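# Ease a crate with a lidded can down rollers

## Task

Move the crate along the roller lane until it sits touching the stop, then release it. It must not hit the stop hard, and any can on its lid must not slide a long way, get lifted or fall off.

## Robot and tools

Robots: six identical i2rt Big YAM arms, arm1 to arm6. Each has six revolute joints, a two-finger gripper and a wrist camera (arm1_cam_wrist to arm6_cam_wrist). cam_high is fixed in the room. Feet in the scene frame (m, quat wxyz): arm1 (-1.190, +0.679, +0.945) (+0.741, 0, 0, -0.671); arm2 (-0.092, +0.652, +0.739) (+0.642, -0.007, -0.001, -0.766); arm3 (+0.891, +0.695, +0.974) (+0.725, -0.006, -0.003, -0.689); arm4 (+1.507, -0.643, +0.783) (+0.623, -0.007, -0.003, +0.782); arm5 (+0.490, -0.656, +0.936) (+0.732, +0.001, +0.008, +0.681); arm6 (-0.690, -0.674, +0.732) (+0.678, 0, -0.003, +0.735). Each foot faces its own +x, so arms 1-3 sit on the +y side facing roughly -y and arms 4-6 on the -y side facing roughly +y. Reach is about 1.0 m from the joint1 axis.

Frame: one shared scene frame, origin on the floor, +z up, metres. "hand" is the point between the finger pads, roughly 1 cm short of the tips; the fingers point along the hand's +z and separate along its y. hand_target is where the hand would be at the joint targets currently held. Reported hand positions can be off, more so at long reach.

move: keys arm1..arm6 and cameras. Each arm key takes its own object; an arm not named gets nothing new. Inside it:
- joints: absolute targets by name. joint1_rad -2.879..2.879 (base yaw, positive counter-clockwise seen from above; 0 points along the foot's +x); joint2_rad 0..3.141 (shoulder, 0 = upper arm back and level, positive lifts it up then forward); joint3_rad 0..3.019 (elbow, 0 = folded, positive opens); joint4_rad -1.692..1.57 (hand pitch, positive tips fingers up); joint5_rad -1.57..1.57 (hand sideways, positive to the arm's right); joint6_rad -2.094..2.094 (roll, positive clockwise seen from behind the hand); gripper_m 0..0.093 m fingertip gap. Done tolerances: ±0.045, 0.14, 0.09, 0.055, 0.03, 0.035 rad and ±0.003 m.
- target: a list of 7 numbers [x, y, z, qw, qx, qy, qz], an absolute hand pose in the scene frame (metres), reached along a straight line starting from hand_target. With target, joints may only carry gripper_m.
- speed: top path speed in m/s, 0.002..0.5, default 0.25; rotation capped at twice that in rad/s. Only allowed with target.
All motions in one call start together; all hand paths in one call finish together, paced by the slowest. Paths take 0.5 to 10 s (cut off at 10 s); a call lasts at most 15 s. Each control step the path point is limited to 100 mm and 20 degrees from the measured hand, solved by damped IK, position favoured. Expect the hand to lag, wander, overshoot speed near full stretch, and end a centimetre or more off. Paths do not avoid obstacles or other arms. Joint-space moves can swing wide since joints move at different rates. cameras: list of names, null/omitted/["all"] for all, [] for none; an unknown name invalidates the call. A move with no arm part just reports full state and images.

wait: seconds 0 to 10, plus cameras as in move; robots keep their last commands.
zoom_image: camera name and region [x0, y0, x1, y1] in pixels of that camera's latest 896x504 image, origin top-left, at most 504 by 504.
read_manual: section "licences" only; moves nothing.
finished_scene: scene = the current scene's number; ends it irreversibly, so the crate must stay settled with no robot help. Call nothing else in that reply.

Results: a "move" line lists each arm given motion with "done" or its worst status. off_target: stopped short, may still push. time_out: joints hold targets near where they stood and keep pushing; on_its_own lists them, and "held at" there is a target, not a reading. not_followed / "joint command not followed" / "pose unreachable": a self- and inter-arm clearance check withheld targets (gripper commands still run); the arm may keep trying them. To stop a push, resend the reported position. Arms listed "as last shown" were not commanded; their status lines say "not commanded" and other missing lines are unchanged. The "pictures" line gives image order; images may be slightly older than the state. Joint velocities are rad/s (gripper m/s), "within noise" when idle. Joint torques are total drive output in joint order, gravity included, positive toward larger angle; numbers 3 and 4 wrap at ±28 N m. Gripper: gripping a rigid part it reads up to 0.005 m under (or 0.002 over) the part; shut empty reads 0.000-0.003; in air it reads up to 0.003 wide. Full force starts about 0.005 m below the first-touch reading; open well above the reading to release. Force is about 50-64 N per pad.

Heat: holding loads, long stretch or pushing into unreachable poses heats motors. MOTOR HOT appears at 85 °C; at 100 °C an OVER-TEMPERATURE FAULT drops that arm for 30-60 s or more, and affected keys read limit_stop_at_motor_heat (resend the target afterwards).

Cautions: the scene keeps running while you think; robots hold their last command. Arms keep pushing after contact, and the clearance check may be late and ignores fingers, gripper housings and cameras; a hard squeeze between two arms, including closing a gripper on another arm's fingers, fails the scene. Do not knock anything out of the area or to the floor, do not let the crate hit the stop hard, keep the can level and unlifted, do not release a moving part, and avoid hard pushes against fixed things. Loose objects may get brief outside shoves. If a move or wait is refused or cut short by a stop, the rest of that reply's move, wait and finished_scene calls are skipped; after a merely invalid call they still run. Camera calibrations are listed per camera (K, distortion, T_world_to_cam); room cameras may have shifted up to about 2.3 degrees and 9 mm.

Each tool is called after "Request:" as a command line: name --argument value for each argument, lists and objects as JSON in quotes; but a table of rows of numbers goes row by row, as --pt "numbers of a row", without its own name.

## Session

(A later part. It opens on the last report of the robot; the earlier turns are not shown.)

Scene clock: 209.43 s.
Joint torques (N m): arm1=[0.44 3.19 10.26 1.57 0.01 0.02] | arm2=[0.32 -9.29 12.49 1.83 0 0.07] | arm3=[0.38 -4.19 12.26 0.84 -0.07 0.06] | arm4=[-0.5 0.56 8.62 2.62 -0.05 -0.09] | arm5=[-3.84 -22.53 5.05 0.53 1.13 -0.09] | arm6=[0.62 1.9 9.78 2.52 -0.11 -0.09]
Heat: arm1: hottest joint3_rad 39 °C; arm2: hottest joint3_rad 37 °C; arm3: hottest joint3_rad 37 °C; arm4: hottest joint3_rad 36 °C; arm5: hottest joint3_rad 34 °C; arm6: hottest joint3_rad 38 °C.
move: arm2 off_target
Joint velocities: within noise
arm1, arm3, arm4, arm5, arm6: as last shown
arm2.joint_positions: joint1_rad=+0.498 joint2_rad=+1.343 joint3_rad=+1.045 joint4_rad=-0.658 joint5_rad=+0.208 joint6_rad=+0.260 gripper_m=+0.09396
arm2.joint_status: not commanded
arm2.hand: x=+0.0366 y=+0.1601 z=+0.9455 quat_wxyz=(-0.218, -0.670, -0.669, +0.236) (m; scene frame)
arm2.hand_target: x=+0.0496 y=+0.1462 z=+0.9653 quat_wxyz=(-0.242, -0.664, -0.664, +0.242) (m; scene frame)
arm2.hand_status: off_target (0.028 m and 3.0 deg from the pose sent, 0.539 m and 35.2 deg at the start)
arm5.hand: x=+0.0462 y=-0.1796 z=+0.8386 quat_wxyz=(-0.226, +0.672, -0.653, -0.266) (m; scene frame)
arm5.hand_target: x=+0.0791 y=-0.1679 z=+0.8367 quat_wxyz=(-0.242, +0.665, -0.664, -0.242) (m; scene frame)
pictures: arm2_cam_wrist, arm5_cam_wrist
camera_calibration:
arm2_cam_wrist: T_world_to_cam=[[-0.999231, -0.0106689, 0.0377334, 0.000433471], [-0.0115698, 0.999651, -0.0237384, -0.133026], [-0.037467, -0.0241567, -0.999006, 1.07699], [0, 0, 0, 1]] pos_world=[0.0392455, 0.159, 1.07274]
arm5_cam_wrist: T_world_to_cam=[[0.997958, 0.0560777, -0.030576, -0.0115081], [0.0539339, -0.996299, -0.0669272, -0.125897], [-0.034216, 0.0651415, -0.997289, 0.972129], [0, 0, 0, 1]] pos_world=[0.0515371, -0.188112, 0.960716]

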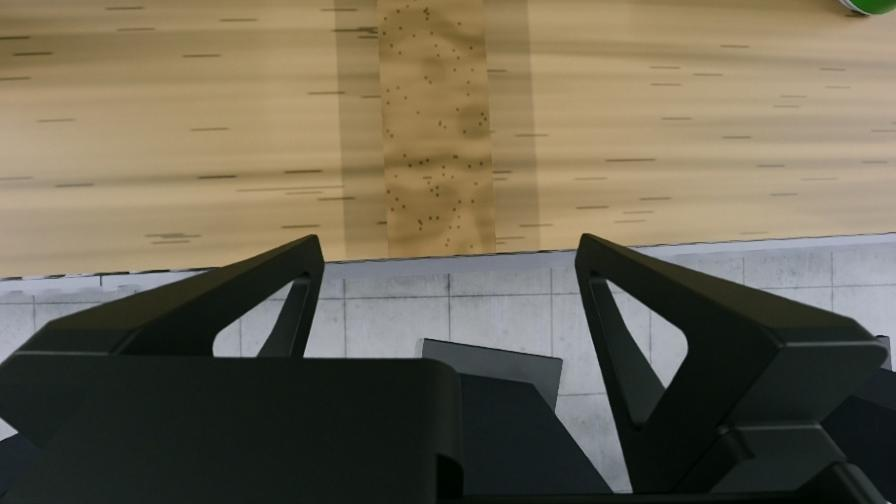

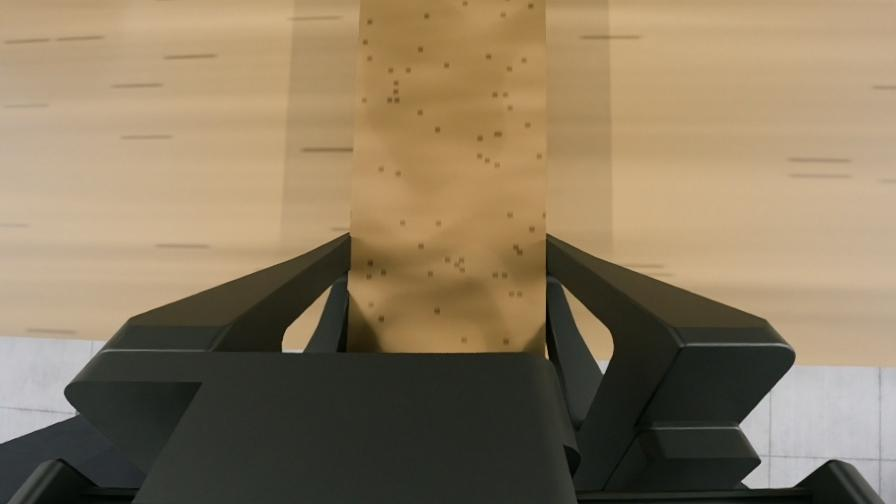

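Request:
move --arm2 '{"target":[0.050,0.112,0.90,-0.2474,-0.649,-0.679,0.2366],"speed":0.08}' --cameras '["arm2_cam_wrist"]'

Scene clock: 221.40 s.
Joint torques (N m): arm1=[0.32 3.19 10.24 1.46 0.01 0.01] | arm2=[-1.55 -10.46 8.88 1.92 -0.1 -0.11] | arm3=[0.5 -4.25 12.26 0.85 -0.09 0.07] | arm4=[-0.44 0.44 8.64 2.56 -0.07 -0.1] | arm5=[-3.9 -22.53 5.05 0.51 1.13 -0.09] | arm6=[0.62 1.9 9.77 2.52 -0.1 -0.09]
Heat: arm1: hottest joint3_rad 40 °C; arm2: hottest joint3_rad 37 °C; arm3: hottest joint3_rad 38 °C; arm4: hottest joint3_rad 36 °C; arm5: hottest joint3_rad 34 °C; arm6: hottest joint3_rad 38 °C.
move: arm2 done
Joint velocities: within noise
arm1.joint_positions: joint1_rad=+0.450 joint2_rad=+0.646 joint3_rad=+1.353 joint4_rad=-1.256 joint5_rad=-0.025 joint6_rad=-0.082 gripper_m=+0.09396
arm1.joint_status: not commanded
arm1.hand: x=-1.0494 y=+0.4575 z=+1.4761 quat_wxyz=(-0.422, -0.389, -0.781, +0.247) (m; scene frame)
arm1.hand_target: x=-1.0507 y=+0.4596 z=+1.4900 quat_wxyz=(-0.433, -0.386, -0.774, +0.254) (m; scene frame)
arm1.hand_status: not commanded
arm2.joint_positions: joint1_rad=+0.492 joint2_rad=+1.477 joint3_rad=+1.045 joint4_rad=-0.467 joint5_rad=+0.160 joint6_rad=+0.216 gripper_m=+0.09396
arm2.joint_status: not commanded
arm2.hand: x=+0.0552 y=+0.1182 z=+0.9045 quat_wxyz=(-0.248, -0.648, -0.680, +0.235) (m; scene frame)
arm2.hand_target: x=+0.0499 y=+0.1121 z=+0.9002 quat_wxyz=(-0.248, -0.649, -0.679, +0.237) (m; scene frame)
arm2.hand_status: done (0.009 m and 0.3 deg from the pose sent, 0.068 m and 4.3 deg at the start)
arm3, arm5: as last shown
arm4.joint_positions: joint1_rad=+0.133 joint2_rad=+0.618 joint3_rad=+1.399 joint4_rad=-1.434 joint5_rad=-0.177 joint6_rad=+0.312 gripper_m=+0.09396
arm4.joint_status: not commanded
arm4.hand: x=+1.3937 y=-0.4464 z=+1.3061 quat_wxyz=(-0.124, +0.677, -0.588, -0.425) (m; scene frame)
arm4.hand_target: x=+1.3943 y=-0.4484 z=+1.3173 quat_wxyz=(-0.129, +0.673, -0.583, -0.436) (m; scene frame)
arm4.hand_status: not commanded
arm6.joint_positions: joint1_rad=+0.067 joint2_rad=+0.576 joint3_rad=+1.433 joint4_rad=-1.158 joint5_rad=-0.198 joint6_rad=-0.235 gripper_m=+0.09396
arm6.joint_status: not commanded
arm6.hand: x=-0.7592 y=-0.4590 z=+1.3426 quat_wxyz=(-0.383, +0.697, -0.398, -0.457) (m; scene frame)
arm6.hand_target: x=-0.7586 y=-0.4633 z=+1.3513 quat_wxyz=(-0.390, +0.692, -0.394, -0.462) (m; scene frame)
arm6.hand_status: not commanded
pictures: arm2_cam_wrist
camera_calibration:
arm2_cam_wrist: T_world_to_cam=[[-0.9976, -0.068026, 0.0129146, 0.049227], [-0.0687475, 0.995338, -0.0676393, -0.0485775], [-0.00825314, -0.0683648, -0.997626, 1.03795], [0, 0, 0, 1]] pos_world=[0.0543356, 0.122659, 1.03156]

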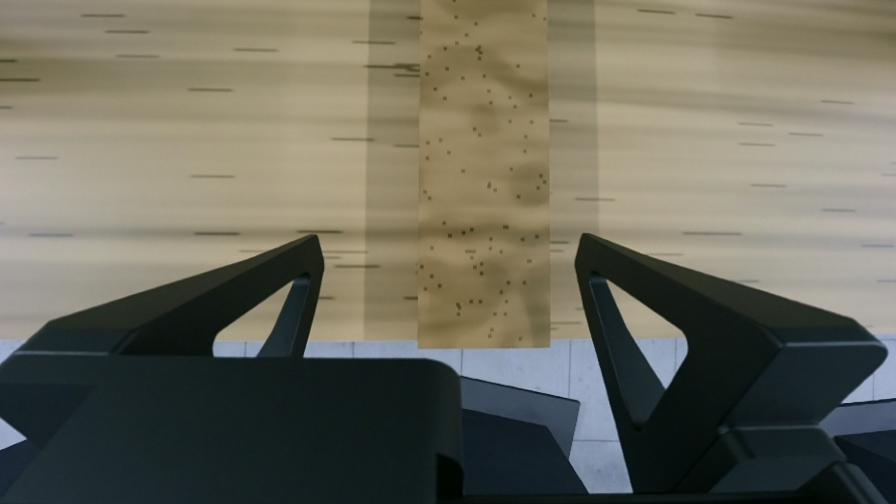

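Request:
move --arm2 '{"target":[0.033,0.117,0.868,-0.2474,-0.649,-0.679,0.2366],"speed":0.06}' --cameras '["arm2_cam_wrist"]'

Scene clock: 228.40 s.
Joint torques (N m): arm1=[0.38 3.14 10.26 1.59 0.03 0.01] | arm2=[-1.79 -10.17 8.21 1.98 -0.04 -0.04] | arm3=[0.38 -4.19 12.26 0.88 -0.09 0.07] | arm4=[-0.56 0.56 8.55 2.59 -0.05 -0.09] | arm5=[-3.9 -22.48 5.04 0.53 1.13 -0.09] | arm6=[0.56 1.96 9.77 2.52 -0.1 -0.09]
Heat: arm1: hottest joint3_rad 40 °C; arm2: hottest joint3_rad 37 °C; arm3: hottest joint3_rad 38 °C; arm4: hottest joint3_rad 36 °C; arm5: hottest joint3_rad 33 °C; arm6: hottest joint3_rad 38 °C.
move: arm2 done
Joint velocities: within noise
arm1, arm3, arm4, arm5, arm6: as last shown
arm2.joint_positions: joint1_rad=+0.459 joint2_rad=+1.493 joint3_rad=+0.974 joint4_rad=-0.370 joint5_rad=+0.140 joint6_rad=+0.190 gripper_m=+0.09396
arm2.joint_status: not commanded
arm2.hand: x=+0.0389 y=+0.1211 z=+0.8752 quat_wxyz=(-0.250, -0.648, -0.680, +0.236) (m; scene frame)
arm2.hand_target: x=+0.0330 y=+0.1172 z=+0.8682 quat_wxyz=(-0.247, -0.649, -0.679, +0.237) (m; scene frame)
arm2.hand_status: done (0.010 m and 0.4 deg from the pose sent, 0.043 m and 0.3 deg at the start)
pictures: arm2_cam_wrist
camera_calibration:
arm2_cam_wrist: T_world_to_cam=[[-0.997618, -0.0679753, 0.0117626, 0.0345365], [-0.0686542, 0.994978, -0.0728329, -0.0500391], [-0.00675271, -0.073467, -0.997275, 1.00907], [0, 0, 0, 1]] pos_world=[0.0378328, 0.126268, 1.00226]

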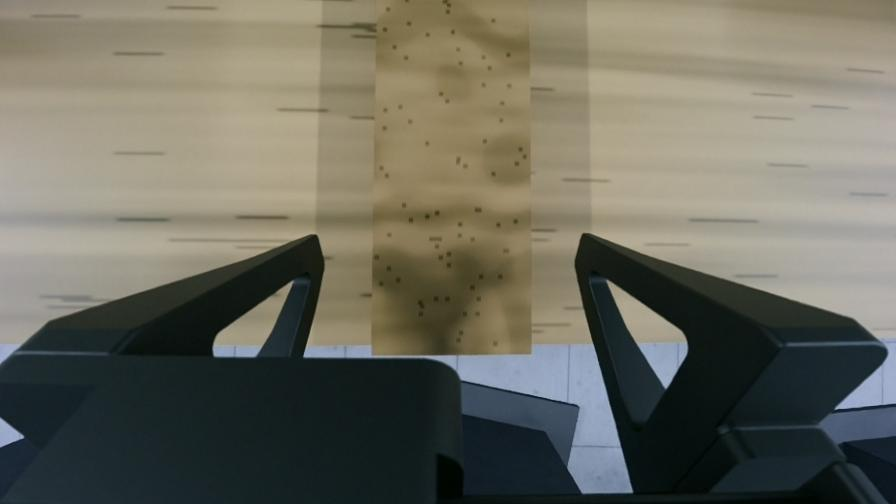

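Request:
move --arm2 '{"target":[0.033,0.117,0.838,-0.2474,-0.649,-0.679,0.2366],"speed":0.05}' --cameras '["arm2_cam_wrist"]'

Scene clock: 235.13 s.
Joint torques (N m): arm1=[0.21 3.25 10.26 1.57 0.03 0.02] | arm2=[-1.26 -10.4 7.86 1.89 -0.07 -0.12] | arm3=[0.5 -4.37 12.23 0.91 -0.09 0.07] | arm4=[-0.44 0.67 8.54 2.56 -0.05 -0.09] | arm5=[-3.9 -22.53 5.05 0.53 1.13 -0.09] | arm6=[0.62 1.9 9.78 2.54 -0.11 -0.09]
Heat: arm1: hottest joint3_rad 40 °C; arm2: hottest joint3_rad 38 °C; arm3: hottest joint3_rad 38 °C; arm4: hottest joint3_rad 36 °C; arm5: hottest joint3_rad 33 °C; arm6: hottest joint3_rad 38 °C.
move: arm2 off_target
Joint velocities: within noise
arm1, arm3, arm4, arm5, arm6: as last shown
arm2.joint_positions: joint1_rad=+0.459 joint2_rad=+1.537 joint3_rad=+0.936 joint4_rad=-0.284 joint5_rad=+0.139 joint6_rad=+0.190 gripper_m=+0.09396
arm2.joint_status: not commanded
arm2.hand: x=+0.0389 y=+0.1201 z=+0.8472 quat_wxyz=(-0.252, -0.647, -0.679, +0.237) (m; scene frame)
arm2.hand_target: x=+0.0330 y=+0.1174 z=+0.8381 quat_wxyz=(-0.247, -0.649, -0.679, +0.237) (m; scene frame)
arm2.hand_status: off_target (0.011 m and 0.6 deg from the pose sent, 0.038 m and 0.4 deg at the start)
pictures: arm2_cam_wrist
camera_calibration:
arm2_cam_wrist: T_world_to_cam=[[-0.99759, -0.0685252, 0.0108554, 0.0356759], [-0.0691569, 0.994668, -0.0765044, -0.0478598], [-0.00555504, -0.0770708, -0.99701, 0.981249], [0, 0, 0, 1]] pos_world=[0.037731, 0.125675, 0.974266]

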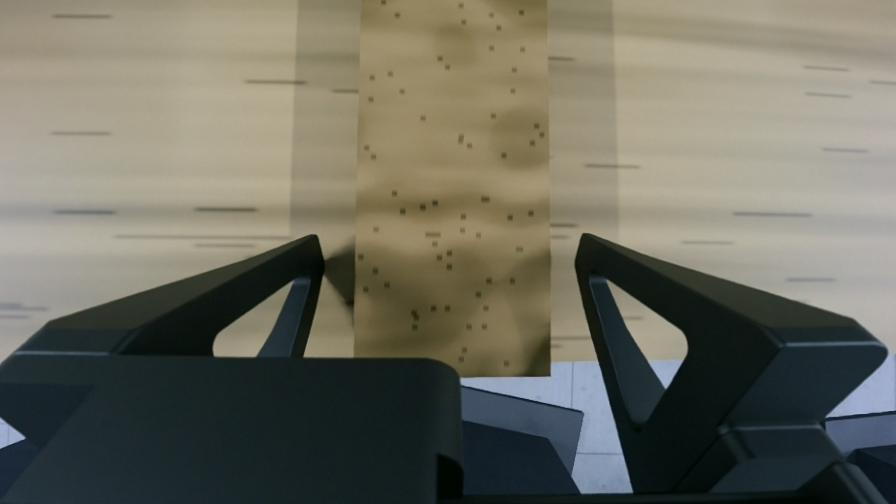

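Good. Grip.

Request:
move --arm2 '{"joints":{"gripper_m":0.067}}' --cameras '[]'

Request:
move --arm2 '{"joints":{"gripper_m":0.056}}' --cameras '["arm2_cam_wrist"]'

Request:
move --arm5 '{"target":[0.046,-0.174,0.838,0.226,-0.672,0.653,0.266],"speed":0.03}' --cameras '["arm2_cam_wrist","arm5_cam_wrist"]'

Scene clock: 242.03 s.
Joint torques (N m): arm1=[0.56 3.14 10.24 1.51 0 0.02] | arm2=[-1.32 -10.23 7.75 2.04 -0.11 -0.06] | arm3=[0.32 -4.13 12.26 0.88 -0.08 0.06] | arm4=[-0.5 0.5 8.61 2.56 -0.06 -0.1] | arm5=[-3.9 -22.53 5.05 0.51 1.13 -0.09] | arm6=[0.62 1.96 9.78 2.54 -0.11 -0.09]
Heat: arm1: hottest joint3_rad 40 °C; arm2: hottest joint3_rad 38 °C; arm3: hottest joint3_rad 39 °C; arm4: hottest joint3_rad 36 °C; arm5: hottest joint3_rad 33 °C; arm6: hottest joint3_rad 38 °C.
move: arm2 done
Joint velocities: within noise
arm1, arm3, arm4, arm5, arm6: as last shown
arm2.joint_positions: joint1_rad=+0.458 joint2_rad=+1.538 joint3_rad=+0.936 joint4_rad=-0.283 joint5_rad=+0.139 joint6_rad=+0.190 gripper_m=+0.06718
arm2.joint_status: all done
arm2.hand: x=+0.0381 y=+0.1198 z=+0.8471 quat_wxyz=(-0.252, -0.648, -0.679, +0.237) (m; scene frame)
arm2.hand_target: x=+0.0329 y=+0.1173 z=+0.8381 quat_wxyz=(-0.247, -0.649, -0.679, +0.237) (m; scene frame)
arm2.hand_status: not commanded
pictures: none
No camera images: "cameras" was empty.

Scene clock: 242.47 s.
Joint torques (N m): arm1=[0.38 3.31 10.26 1.57 0.02 0] | arm2=[-1.14 -9.88 7.77 1.95 -0.05 -0.09] | arm3=[0.44 -4.07 12.27 0.9 -0.09 0.07] | arm4=[-0.62 0.5 8.57 2.58 -0.05 -0.1] | arm5=[-3.9 -22.53 5.04 0.51 1.13 -0.09] | arm6=[0.62 1.96 9.76 2.54 -0.11 -0.09]
Heat: arm1: hottest joint3_rad 40 °C; arm2: hottest joint3_rad 38 °C; arm3: hottest joint3_rad 39 °C; arm4: hottest joint3_rad 36 °C; arm5: hottest joint3_rad 33 °C; arm6: hottest joint3_rad 38 °C.
move: arm2 off_target
Joint velocities: within noise
arm1, arm4, arm5, arm6: as last shown
arm2.joint_positions: joint1_rad=+0.458 joint2_rad=+1.538 joint3_rad=+0.936 joint4_rad=-0.283 joint5_rad=+0.138 joint6_rad=+0.190 gripper_m=+0.06386
arm2.joint_status: gripper_m off_target (ended at +0.06388, target +0.05600)
arm2.hand: x=+0.0383 y=+0.1198 z=+0.8471 quat_wxyz=(-0.252, -0.648, -0.679, +0.237) (m; scene frame)
arm2.hand_target: x=+0.0330 y=+0.1172 z=+0.8382 quat_wxyz=(-0.248, -0.649, -0.679, +0.237) (m; scene frame)
arm2.hand_status: not commanded
arm3.joint_positions: joint1_rad=-0.656 joint2_rad=+0.872 joint3_rad=+0.871 joint4_rad=-0.980 joint5_rad=-0.370 joint6_rad=-0.498 gripper_m=+0.09296
arm3.joint_status: not commanded
arm3.hand: x=+0.7472 y=+0.3807 z=+1.2450 quat_wxyz=(-0.240, -0.663, -0.667, +0.242) (m; scene frame)
arm3.hand_target: x=+0.7500 y=+0.3801 z=+1.2500 quat_wxyz=(-0.242, -0.664, -0.664, +0.242) (m; scene frame)
arm3.hand_status: not commanded
pictures: arm2_cam_wrist
camera_calibration:
arm2_cam_wrist: T_world_to_cam=[[-0.997668, -0.0674715, 0.0102561, 0.035411], [-0.0680593, 0.994757, -0.0763331, -0.0478363], [-0.005052, -0.0768532, -0.99703, 0.981095], [0, 0, 0, 1]] pos_world=[0.0370292, 0.125375, 0.974166]

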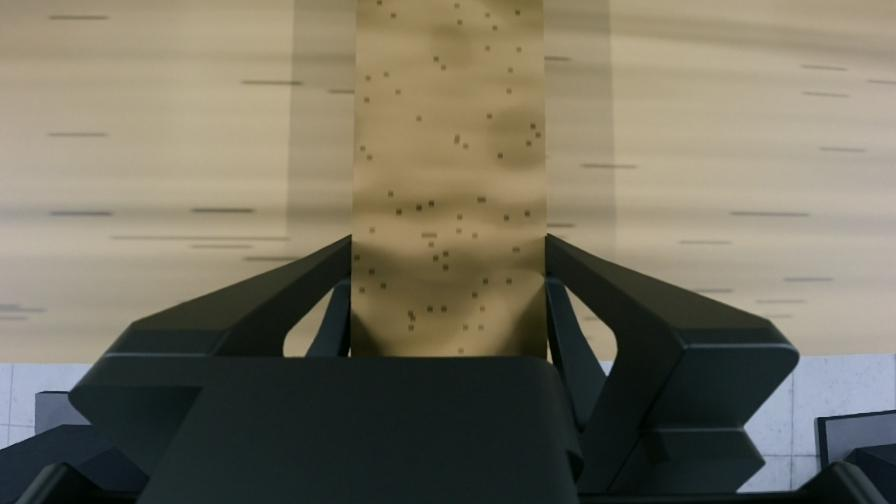

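Scene clock: 244.10 s.
Joint torques (N m): arm1=[0.44 3.43 10.3 1.48 0.02 0.01] | arm2=[-1.14 -10.11 7.82 1.94 -0.01 -0.07] | arm3=[0.44 -4.25 12.3 0.92 -0.09 0.06] | arm4=[-0.56 0.56 8.54 2.61 -0.05 -0.09] | arm5=[-1.08 -20.95 7.46 1.44 0.23 -0.15] | arm6=[0.62 1.96 9.76 2.52 -0.11 -0.09]
Heat: arm1: hottest joint3_rad 40 °C; arm2: hottest joint3_rad 38 °C; arm3: hottest joint3_rad 39 °C; arm4: hottest joint3_rad 36 °C; arm5: hottest joint3_rad 33 °C; arm6: hottest joint3_rad 38 °C.
move: arm5 done
Joint velocities: within noise
arm1, arm3, arm4, arm6: as last shown
arm2.joint_positions: joint1_rad=+0.454 joint2_rad=+1.538 joint3_rad=+0.934 joint4_rad=-0.283 joint5_rad=+0.138 joint6_rad=+0.188 gripper_m=+0.06386
arm2.joint_status: not commanded
arm2.hand: x=+0.0361 y=+0.1199 z=+0.8464 quat_wxyz=(-0.251, -0.648, -0.679, +0.237) (m; scene frame)
arm2.hand_target: x=+0.0330 y=+0.1174 z=+0.8380 quat_wxyz=(-0.247, -0.649, -0.679, +0.237) (m; scene frame)
arm2.hand_status: not commanded
arm5.joint_positions: joint1_rad=+0.952 joint2_rad=+2.193 joint3_rad=+1.271 joint4_rad=-0.094 joint5_rad=+0.490 joint6_rad=+0.700 gripper_m=+0.06282
arm5.joint_status: not commanded
arm5.hand: x=+0.0414 y=-0.1803 z=+0.8384 quat_wxyz=(-0.225, +0.673, -0.652, -0.268) (m; scene frame)
arm5.hand_target: x=+0.0461 y=-0.1740 z=+0.8380 quat_wxyz=(-0.226, +0.672, -0.653, -0.266) (m; scene frame)
arm5.hand_status: done (0.008 m and 0.3 deg from the pose sent, 0.006 m and 0.1 deg at the start)
pictures: arm2_cam_wrist, arm5_cam_wrist
camera_calibration:
arm2_cam_wrist: T_world_to_cam=[[-0.997794, -0.0653773, 0.0114955, 0.0319526], [-0.0660567, 0.995006, -0.074824, -0.0494949], [-0.00654635, -0.0754183, -0.99713, 0.980349], [0, 0, 0, 1]] pos_world=[0.0350304, 0.125273, 0.973466]
arm5_cam_wrist: T_world_to_cam=[[0.997631, 0.0595916, -0.0343757, -0.00273742], [0.0571038, -0.99596, -0.0693032, -0.124367], [-0.0383667, 0.067176, -0.997003, 0.972139], [0, 0, 0, 1]] pos_world=[0.0471305, -0.189006, 0.960512]

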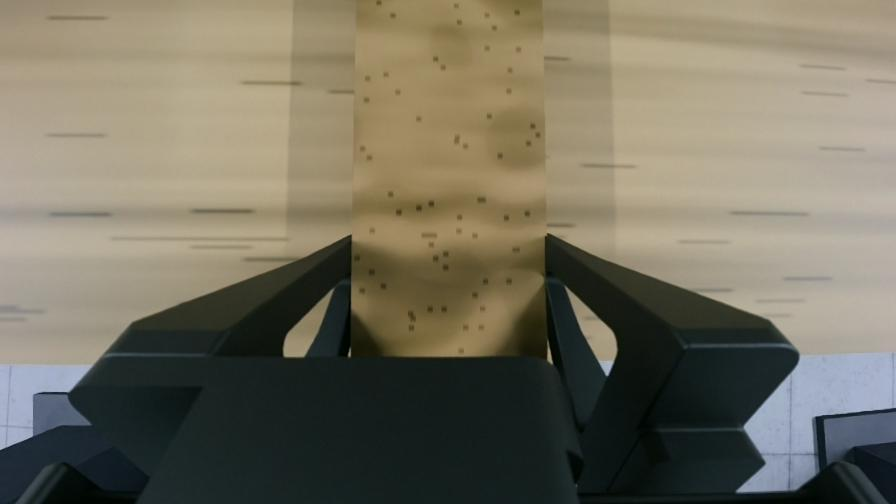

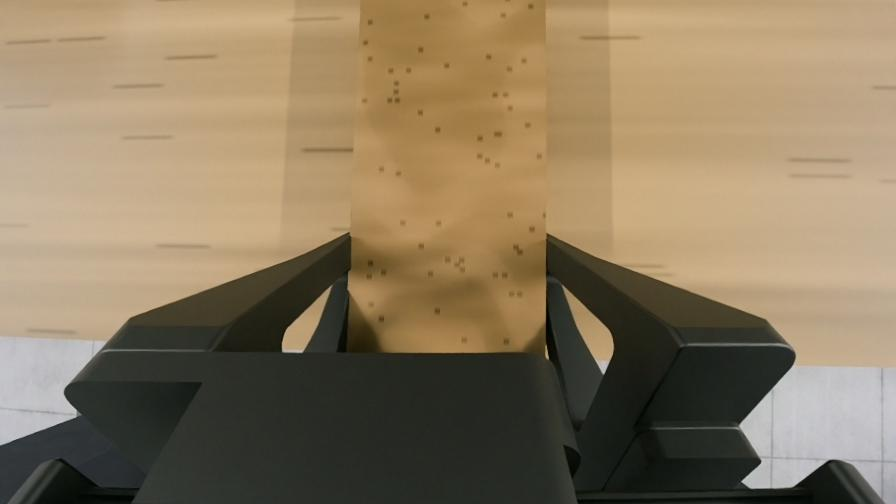

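Request:
move --arm2 '{"target":[0.052,0.118,0.838,-0.2474,-0.649,-0.679,0.2366],"speed":0.03}' --cameras '[]'

Request:
move --arm5 '{"joints":{"gripper_m":0.093}}' --cameras '["arm2_cam_wrist","arm5_cam_wrist"]'

Scene clock: 250.87 s.
Joint torques (N m): arm1=[0.5 3.49 10.24 1.63 0.01 0.04] | arm2=[1.73 -9.58 8.85 1.69 0.62 0.18] | arm3=[0.38 -4.13 12.25 0.85 -0.09 0.07] | arm4=[-0.67 0.44 8.57 2.58 -0.06 -0.09] | arm5=[-1.44 -21.36 7.35 1.47 0.23 -0.09] | arm6=[0.62 1.9 9.77 2.52 -0.11 -0.09]
Heat: arm1: hottest joint3_rad 40 °C; arm2: hottest joint3_rad 38 °C; arm3: hottest joint3_rad 39 °C; arm4: hottest joint3_rad 37 °C; arm5: hottest joint3_rad 33 °C; arm6: hottest joint3_rad 38 °C.
move: arm2 off_target
Joint velocities: within noise
arm1, arm3, arm4, arm5, arm6: as last shown
arm2.joint_positions: joint1_rad=+0.456 joint2_rad=+1.538 joint3_rad=+0.934 joint4_rad=-0.283 joint5_rad=+0.144 joint6_rad=+0.190 gripper_m=+0.06386
arm2.joint_status: not commanded
arm2.hand: x=+0.0363 y=+0.1200 z=+0.8465 quat_wxyz=(-0.250, -0.649, -0.678, +0.239) (m; scene frame)
arm2.hand_target: x=+0.0518 y=+0.1187 z=+0.8381 quat_wxyz=(-0.248, -0.649, -0.679, +0.237) (m; scene frame)
arm2.hand_status: off_target (0.018 m and 0.4 deg from the pose sent, 0.018 m and 0.4 deg at the start)
pictures: none
No camera images: "cameras" was empty.

Scene clock: 251.90 s.
Joint torques (N m): arm1=[0.62 3.55 10.33 1.54 0.02 0.03] | arm2=[3.02 -9.29 8.85 1.8 0.11 0.25] | arm3=[0.26 -4.37 12.23 0.84 -0.09 0.08] | arm4=[-0.56 0.38 8.59 2.61 -0.04 -0.09] | arm5=[-1.14 -21.19 7.39 1.33 0.62 -0.06] | arm6=[0.62 1.96 9.77 2.52 -0.11 -0.09]
Heat: arm1: hottest joint3_rad 40 °C; arm2: hottest joint3_rad 38 °C; arm3: hottest joint3_rad 39 °C; arm4: hottest joint3_rad 37 °C; arm5: hottest joint3_rad 33 °C; arm6: hottest joint3_rad 38 °C.
move: arm5 done
Joint velocities: within noise
arm1, arm3, arm4, arm6: as last shown
arm2.joint_positions: joint1_rad=+0.437 joint2_rad=+1.538 joint3_rad=+0.932 joint4_rad=-0.285 joint5_rad=+0.161 joint6_rad=+0.184 gripper_m=+0.06386
arm2.joint_status: not commanded
arm2.hand: x=+0.0225 y=+0.1182 z=+0.8458 quat_wxyz=(-0.241, -0.656, -0.671, +0.248) (m; scene frame)
arm2.hand_target: x=+0.0517 y=+0.1186 z=+0.8383 quat_wxyz=(-0.248, -0.649, -0.679, +0.237) (m; scene frame)
arm2.hand_status: not commanded
arm5.joint_positions: joint1_rad=+0.949 joint2_rad=+2.192 joint3_rad=+1.271 joint4_rad=-0.090 joint5_rad=+0.481 joint6_rad=+0.696 gripper_m=+0.09297
arm5.joint_status: all done
arm5.hand: x=+0.0406 y=-0.1791 z=+0.8394 quat_wxyz=(-0.222, +0.674, -0.651, -0.270) (m; scene frame)
arm5.hand_target: x=+0.0461 y=-0.1740 z=+0.8381 quat_wxyz=(-0.226, +0.672, -0.653, -0.266) (m; scene frame)
arm5.hand_status: not commanded
pictures: arm2_cam_wrist, arm5_cam_wrist
camera_calibration:
arm2_cam_wrist: T_world_to_cam=[[-0.998819, -0.036467, 0.0321183, -0.00251061], [-0.0387962, 0.996417, -0.0751586, -0.0492818], [-0.0292624, -0.0763159, -0.996654, 0.979775], [0, 0, 0, 1]] pos_world=[0.024251, 0.123786, 0.972874]
arm5_cam_wrist: T_world_to_cam=[[0.997057, 0.0645153, -0.0414043, 0.00483642], [0.0616242, -0.995803, -0.0676653, -0.124673], [-0.0455959, 0.0649146, -0.996849, 0.972818], [0, 0, 0, 1]] pos_world=[0.0472173, -0.187612, 0.961516]

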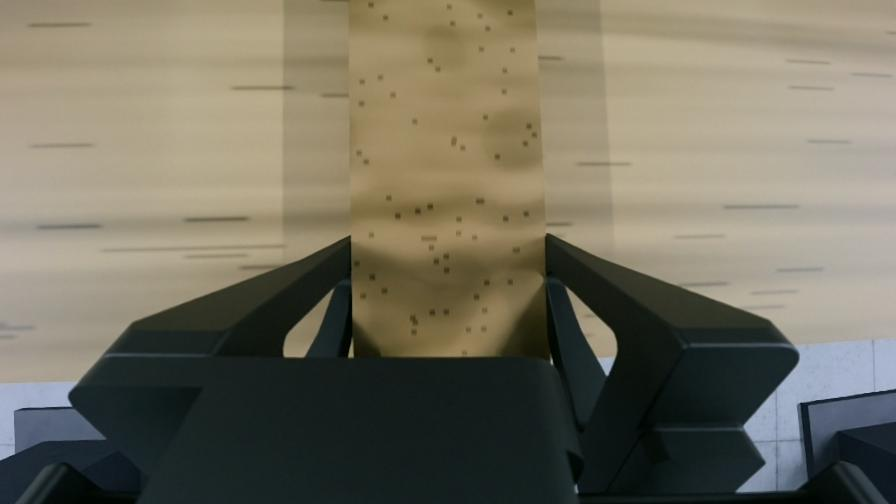

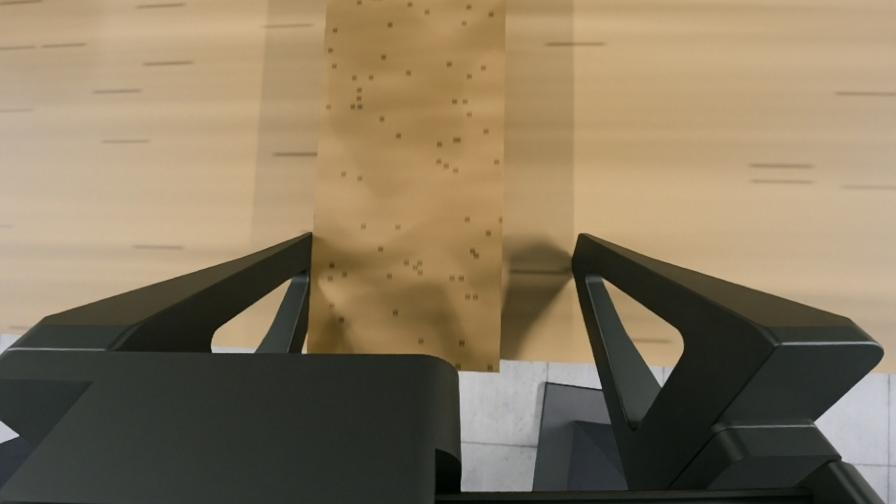

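Request:
move --arm5 '{"target":[0.018,-0.179,0.838,0.226,-0.672,0.653,0.266],"speed":0.02}' --cameras '["arm2_cam_wrist","arm5_cam_wrist"]'

Scene clock: 258.33 s.
Joint torques (N m): arm1=[0.38 3.25 10.29 1.5 0.02 0.03] | arm2=[2.73 -9.05 9.01 1.84 0.07 0.24] | arm3=[0.26 -4.25 12.22 0.83 -0.09 0.09] | arm4=[-0.62 0.56 8.57 2.59 -0.05 -0.09] | arm5=[0.32 -18.67 11.08 1.24 0.59 0.08] | arm6=[0.62 1.96 9.77 2.54 -0.11 -0.09]
Heat: arm1: hottest joint3_rad 40 °C; arm2: hottest joint3_rad 37 °C; arm3: hottest joint3_rad 39 °C; arm4: hottest joint3_rad 37 °C; arm5: hottest joint3_rad 34 °C; arm6: hottest joint3_rad 38 °C.
move: arm5 off_target
Joint velocities: within noise
arm1.joint_positions: joint1_rad=+0.450 joint2_rad=+0.646 joint3_rad=+1.353 joint4_rad=-1.256 joint5_rad=-0.025 joint6_rad=-0.082 gripper_m=+0.09396
arm1.joint_status: not commanded
arm1.hand: x=-1.0494 y=+0.4575 z=+1.4761 quat_wxyz=(-0.422, -0.389, -0.781, +0.247) (m; scene frame)
arm1.hand_target: x=-1.0507 y=+0.4596 z=+1.4900 quat_wxyz=(-0.433, -0.386, -0.774, +0.254) (m; scene frame)
arm1.hand_status: not commanded
arm2, arm3: as last shown
arm4.joint_positions: joint1_rad=+0.133 joint2_rad=+0.618 joint3_rad=+1.399 joint4_rad=-1.434 joint5_rad=-0.177 joint6_rad=+0.312 gripper_m=+0.09396
arm4.joint_status: not commanded
arm4.hand: x=+1.3937 y=-0.4464 z=+1.3061 quat_wxyz=(-0.124, +0.677, -0.588, -0.425) (m; scene frame)
arm4.hand_target: x=+1.3943 y=-0.4484 z=+1.3173 quat_wxyz=(-0.129, +0.673, -0.583, -0.436) (m; scene frame)
arm4.hand_status: not commanded
arm5.joint_positions: joint1_rad=+0.969 joint2_rad=+2.192 joint3_rad=+1.300 joint4_rad=-0.141 joint5_rad=+0.501 joint6_rad=+0.719 gripper_m=+0.09297
arm5.joint_status: not commanded
arm5.hand: x=+0.0306 y=-0.1833 z=+0.8451 quat_wxyz=(-0.226, +0.673, -0.653, -0.264) (m; scene frame)
arm5.hand_target: x=+0.0184 y=-0.1796 z=+0.8383 quat_wxyz=(-0.226, +0.672, -0.653, -0.266) (m; scene frame)
arm5.hand_status: off_target (0.015 m and 0.2 deg from the pose sent, 0.023 m and 0.8 deg at the start)
arm6.joint_positions: joint1_rad=+0.067 joint2_rad=+0.576 joint3_rad=+1.433 joint4_rad=-1.158 joint5_rad=-0.198 joint6_rad=-0.235 gripper_m=+0.09396
arm6.joint_status: not commanded
arm6.hand: x=-0.7592 y=-0.4590 z=+1.3426 quat_wxyz=(-0.383, +0.697, -0.398, -0.457) (m; scene frame)
arm6.hand_target: x=-0.7586 y=-0.4633 z=+1.3513 quat_wxyz=(-0.390, +0.692, -0.394, -0.462) (m; scene frame)
arm6.hand_status: not commanded
pictures: arm2_cam_wrist, arm5_cam_wrist
camera_calibration:
arm2_cam_wrist: T_world_to_cam=[[-0.998819, -0.036467, 0.0321183, -0.00251061], [-0.0387962, 0.996417, -0.0751586, -0.0492818], [-0.0292624, -0.0763159, -0.996654, 0.979775], [0, 0, 0, 1]] pos_world=[0.024251, 0.123786, 0.972874]
arm5_cam_wrist: T_world_to_cam=[[0.998001, 0.0562702, -0.028754, 0.00302438], [0.0543064, -0.996404, -0.0650342, -0.129955], [-0.0323101, 0.0633427, -0.997469, 0.978159], [0, 0, 0, 1]] pos_world=[0.0356435, -0.191618, 0.967318]

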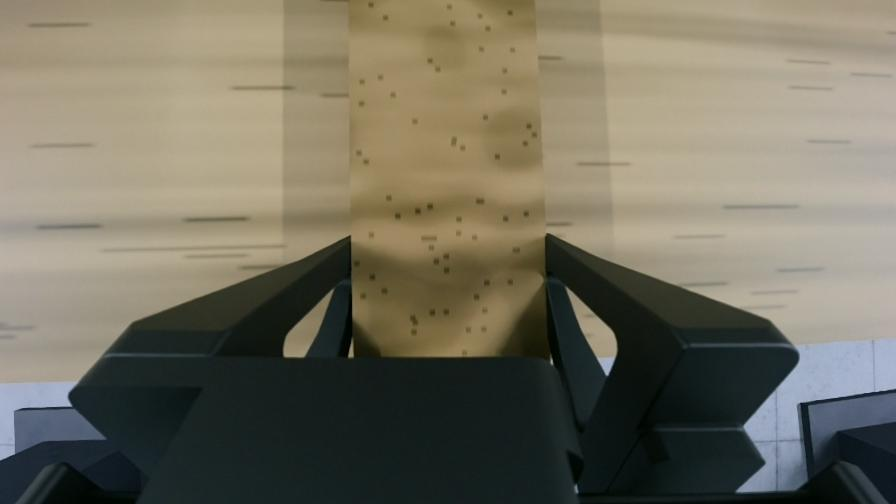

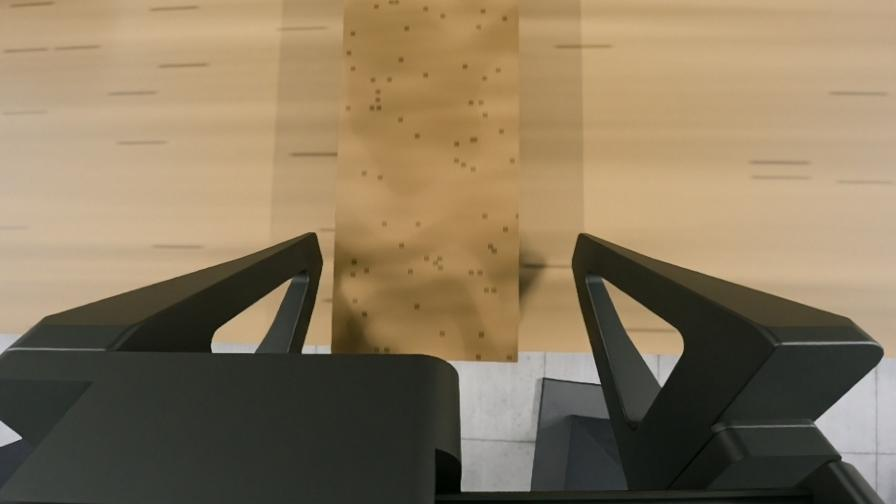

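Clear of the batten. Retract arm5.

Request:
move --arm5 '{"target":[0.022,-0.29,0.97,0.226,-0.672,0.653,0.266],"speed":0.07}' --cameras '["arm5_cam_wrist"]'

Request:
move --arm5 '{"target":[0.35,-0.38,1.2,0.242,-0.664,0.664,0.242],"speed":0.13}' --cameras '["arm2_cam_wrist","cam_high"]'

Scene clock: 267.83 s.
Joint torques (N m): arm1=[0.56 3.14 10.26 1.65 0.01 0.02] | arm2=[2.9 -9.41 9.01 1.76 0.1 0.25] | arm3=[0.56 -4.19 12.25 0.87 -0.09 0.08] | arm4=[-0.56 0.26 8.61 2.61 -0.05 -0.09] | arm5=[0.21 -19.55 7.06 1.11 0.66 0.06] | arm6=[0.62 1.96 9.78 2.52 -0.11 -0.09]
Heat: arm1: hottest joint3_rad 40 °C; arm2: hottest joint3_rad 36 °C; arm3: hottest joint3_rad 40 °C; arm4: hottest joint3_rad 37 °C; arm5: hottest joint3_rad 35 °C; arm6: hottest joint3_rad 38 °C.
move: arm5 done
Joint velocities: within noise
arm1, arm2, arm3, arm4, arm6: as last shown
arm5.joint_positions: joint1_rad=+1.136 joint2_rad=+1.880 joint3_rad=+1.189 joint4_rad=-0.419 joint5_rad=+0.581 joint6_rad=+0.890 gripper_m=+0.09297
arm5.joint_status: not commanded
arm5.hand: x=+0.0178 y=-0.2836 z=+0.9695 quat_wxyz=(-0.225, +0.671, -0.653, -0.269) (m; scene frame)
arm5.hand_target: x=+0.0219 y=-0.2899 z=+0.9699 quat_wxyz=(-0.226, +0.672, -0.653, -0.266) (m; scene frame)
arm5.hand_status: done (0.008 m and 0.4 deg from the pose sent, 0.165 m and 0.2 deg at the start)
pictures: arm5_cam_wrist
camera_calibration:
arm5_cam_wrist: T_world_to_cam=[[0.997678, 0.0569032, -0.037438, 0.0336567], [0.0541542, -0.996023, -0.0707432, -0.215509], [-0.0413146, 0.0685515, -0.996792, 1.10915], [0, 0, 0, 1]] pos_world=[0.0239164, -0.292601, 1.09161]

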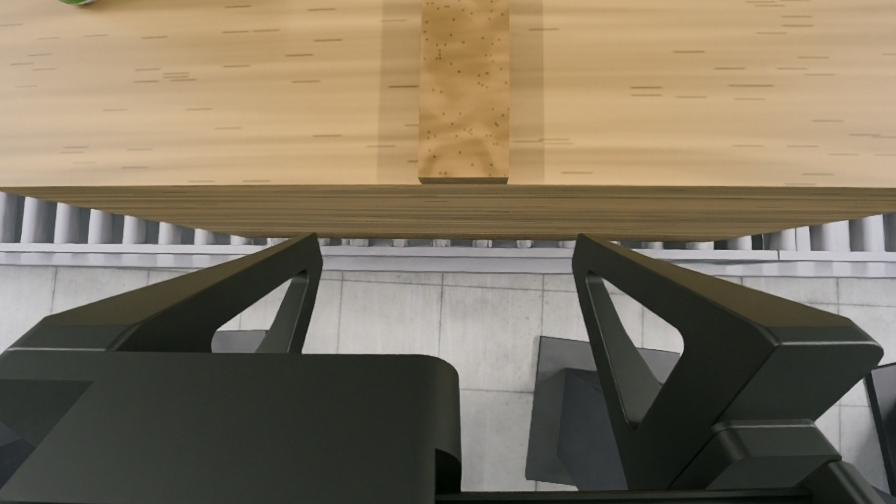

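Scene clock: 271.87 s.
Joint torques (N m): arm1=[0.73 3.6 10.28 1.51 0.01 0.02] | arm2=[3.25 -9.41 8.95 1.63 0.08 0.26] | arm3=[0.5 -4.13 12.26 0.83 -0.08 0.09] | arm4=[-0.73 0.56 8.55 2.58 -0.04 -0.1] | arm5=[-1.44 -2.61 11.37 1.26 0.17 -0.1] | arm6=[0.62 1.96 9.77 2.52 -0.11 -0.09]
Heat: arm1: hottest joint3_rad 40 °C; arm2: hottest joint3_rad 36 °C; arm3: hottest joint3_rad 40 °C; arm4: hottest joint3_rad 37 °C; arm5: hottest joint3_rad 35 °C; arm6: hottest joint3_rad 38 °C.
move: arm5 done
Joint velocities: within noise
arm1, arm2, arm3, arm4, arm6: as last shown
arm5.joint_positions: joint1_rad=+0.817 joint2_rad=+0.771 joint3_rad=+0.806 joint4_rad=-1.049 joint5_rad=+0.464 joint6_rad=+0.604 gripper_m=+0.09297
arm5.joint_status: not commanded
arm5.hand: x=+0.3469 y=-0.3798 z=+1.1972 quat_wxyz=(-0.242, +0.664, -0.664, -0.243) (m; scene frame)
arm5.hand_target: x=+0.3499 y=-0.3800 z=+1.2000 quat_wxyz=(-0.242, +0.664, -0.664, -0.242) (m; scene frame)
arm5.hand_status: done (0.004 m and 0.1 deg from the pose sent, 0.416 m and 4.0 deg at the start)
pictures: arm2_cam_wrist, cam_high
camera_calibration:
arm2_cam_wrist: T_world_to_cam=[[-0.998819, -0.036467, 0.0321183, -0.00251061], [-0.0387962, 0.996417, -0.0751586, -0.0492818], [-0.0292624, -0.0763159, -0.996654, 0.979775], [0, 0, 0, 1]] pos_world=[0.024251, 0.123786, 0.972874]

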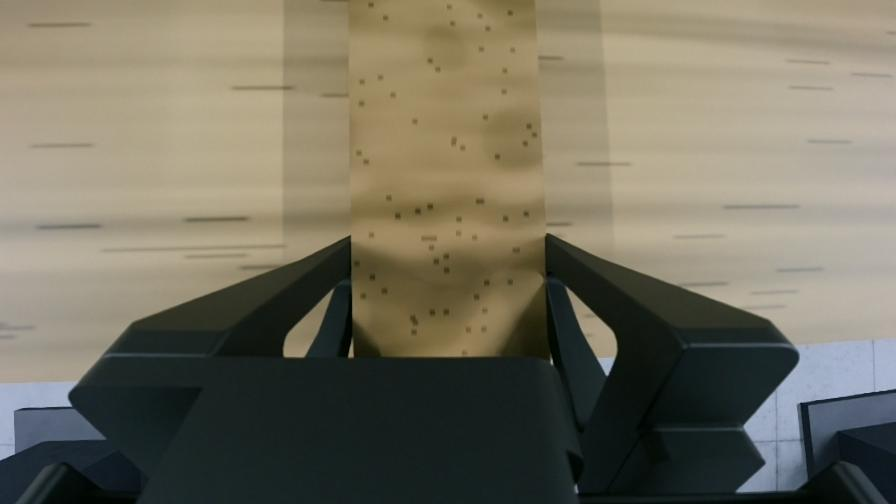

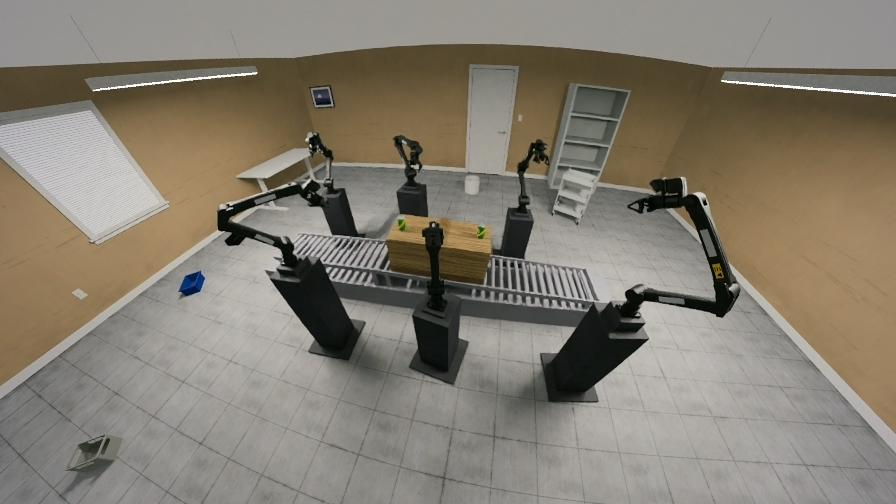

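Request:
move --arm2 '{"target":[-0.16,0.109,0.836,-0.2474,-0.649,-0.679,0.2366],"speed":0.05}' --cameras '["arm2_cam_wrist"]'

Request:
move --arm2 '{"target":[-0.36,0.100,0.833,-0.2474,-0.649,-0.679,0.2366],"speed":0.05}' --cameras '["arm2_cam_wrist","arm6_cam_wrist","cam_high"]'

Scene clock: 285.47 s.
Joint torques (N m): arm1=[0.44 3.49 10.22 1.5 0.03 0.03] | arm2=[4.54 -12.51 8.01 0.35 -0.58 0.34] | arm3=[0.38 -4.37 12.27 0.87 -0.09 0.06] | arm4=[-0.62 0.56 8.58 2.61 -0.06 -0.1] | arm5=[-1.38 -2.61 11.36 1.24 0.19 -0.08] | arm6=[0.62 1.96 9.77 2.52 -0.11 -0.09]
Heat: arm1: hottest joint3_rad 40 °C; arm2: hottest joint3_rad 36 °C; arm3: hottest joint3_rad 40 °C; arm4: hottest joint3_rad 37 °C; arm5: hottest joint3_rad 36 °C; arm6: hottest joint3_rad 38 °C.
move: arm2 off_target
Joint velocities: within noise
arm1, arm3, arm4, arm6: as last shown
arm2.joint_positions: joint1_rad=-0.063 joint2_rad=+1.569 joint3_rad=+0.921 joint4_rad=-0.229 joint5_rad=-0.133 joint6_rad=-0.210 gripper_m=+0.06395
arm2.joint_status: not commanded
arm2.hand: x=-0.1994 y=+0.1117 z=+0.8344 quat_wxyz=(-0.234, -0.655, -0.670, +0.260) (m; scene frame)
arm2.hand_target: x=-0.1614 y=+0.1101 z=+0.8359 quat_wxyz=(-0.247, -0.649, -0.680, +0.237) (m; scene frame)
arm2.hand_status: off_target (0.040 m and 3.4 deg from the pose sent, 0.183 m and 1.9 deg at the start)
arm5.joint_positions: joint1_rad=+0.816 joint2_rad=+0.771 joint3_rad=+0.806 joint4_rad=-1.049 joint5_rad=+0.464 joint6_rad=+0.603 gripper_m=+0.09297
arm5.joint_status: not commanded
arm5.hand: x=+0.3470 y=-0.3798 z=+1.1971 quat_wxyz=(-0.242, +0.665, -0.664, -0.242) (m; scene frame)
arm5.hand_target: x=+0.3500 y=-0.3800 z=+1.2000 quat_wxyz=(-0.242, +0.664, -0.664, -0.242) (m; scene frame)
arm5.hand_status: not commanded
pictures: arm2_cam_wrist
camera_calibration:
arm2_cam_wrist: T_world_to_cam=[[-0.998007, -0.0252529, 0.0578261, -0.246623], [-0.0299838, 0.996143, -0.0824627, -0.0443079], [-0.0555206, -0.0840322, -0.994915, 0.955539], [0, 0, 0, 1]] pos_world=[-0.194408, 0.118205, 0.961287]

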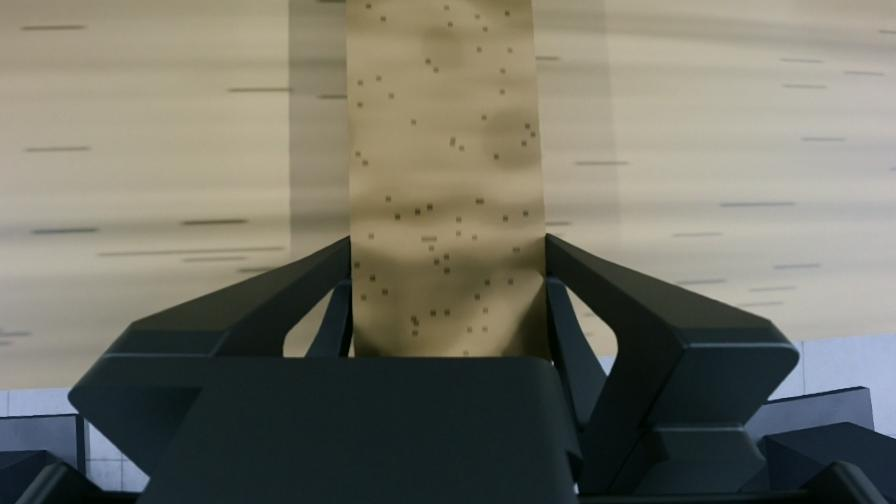

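Scene clock: 290.23 s.
Joint torques (N m): arm1=[0.38 3.66 10.29 1.47 0.02 -0.01] | arm2=[2.73 -16.79 7.83 -0.57 -1.08 0.22] | arm3=[0.32 -4.13 12.21 0.85 -0.09 0.08] | arm4=[-0.5 0.56 8.54 2.56 -0.05 -0.09] | arm5=[-1.38 -2.61 11.36 1.24 0.19 -0.08] | arm6=[0.62 1.96 9.77 2.52 -0.11 -0.09]
Heat: arm1: hottest joint3_rad 40 °C; arm2: hottest joint3_rad 36 °C; arm3: hottest joint3_rad 41 °C; arm4: hottest joint3_rad 37 °C; arm5: hottest joint3_rad 37 °C; arm6: hottest joint3_rad 38 °C.
move: arm2 off_target
Joint velocities: within noise
arm1, arm4, arm5, arm6: as last shown
arm2.joint_positions: joint1_rad=-0.427 joint2_rad=+1.781 joint3_rad=+1.182 joint4_rad=-0.354 joint5_rad=-0.351 joint6_rad=-0.514 gripper_m=+0.06396
arm2.joint_status: not commanded
arm2.hand: x=-0.3939 y=+0.1079 z=+0.8247 quat_wxyz=(-0.229, -0.654, -0.672, +0.261) (m; scene frame)
arm2.hand_target: x=-0.3610 y=+0.1006 z=+0.8326 quat_wxyz=(-0.247, -0.649, -0.679, +0.237) (m; scene frame)
arm2.hand_status: off_target (0.036 m and 3.6 deg from the pose sent, 0.161 m and 3.4 deg at the start)
arm3.joint_positions: joint1_rad=-0.656 joint2_rad=+0.872 joint3_rad=+0.871 joint4_rad=-0.980 joint5_rad=-0.370 joint6_rad=-0.498 gripper_m=+0.09296
arm3.joint_status: not commanded
arm3.hand: x=+0.7472 y=+0.3807 z=+1.2450 quat_wxyz=(-0.240, -0.663, -0.667, +0.242) (m; scene frame)
arm3.hand_target: x=+0.7500 y=+0.3801 z=+1.2500 quat_wxyz=(-0.242, -0.664, -0.664, +0.242) (m; scene frame)
arm3.hand_status: not commanded
pictures: arm2_cam_wrist, arm6_cam_wrist, cam_high
camera_calibration:
arm2_cam_wrist: T_world_to_cam=[[-0.997481, -0.0279617, 0.0651949, -0.445774], [-0.0329486, 0.996508, -0.0767174, -0.0530742], [-0.0628221, -0.0786722, -0.994919, 0.931328], [0, 0, 0, 1]] pos_world=[-0.387892, 0.113694, 0.951586]
arm6_cam_wrist: T_world_to_cam=[[0.902484, 0.392866, 0.176574, 0.627759], [0.416976, -0.694145, -0.586766, 0.786182], [-0.107953, 0.603174, -0.79027, 1.38225], [0, 0, 0, 1]] pos_world=[-0.745144, -0.534638, 1.44281]

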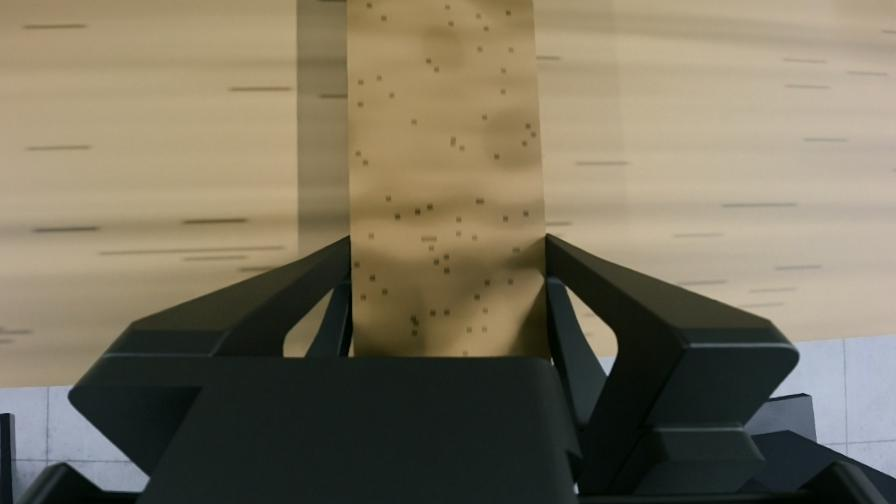

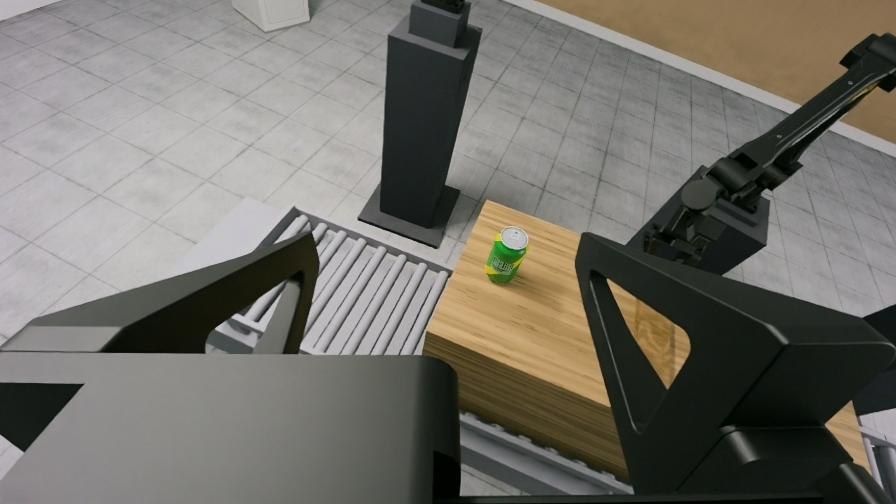

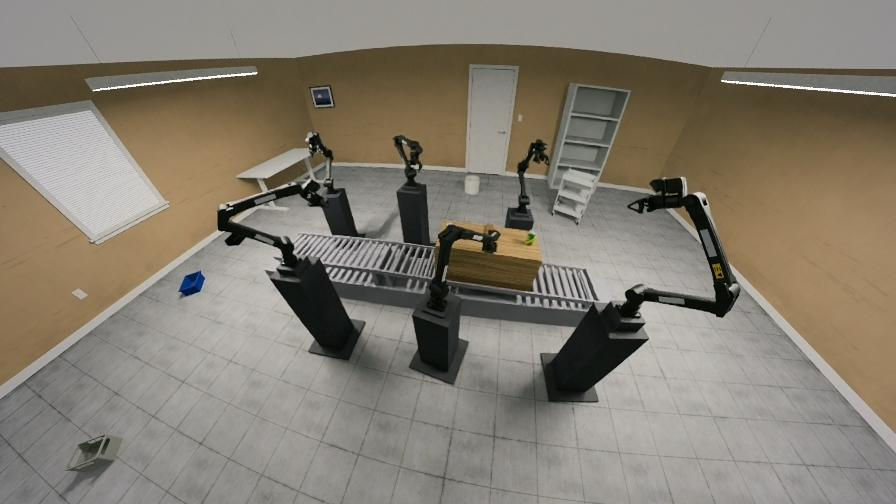

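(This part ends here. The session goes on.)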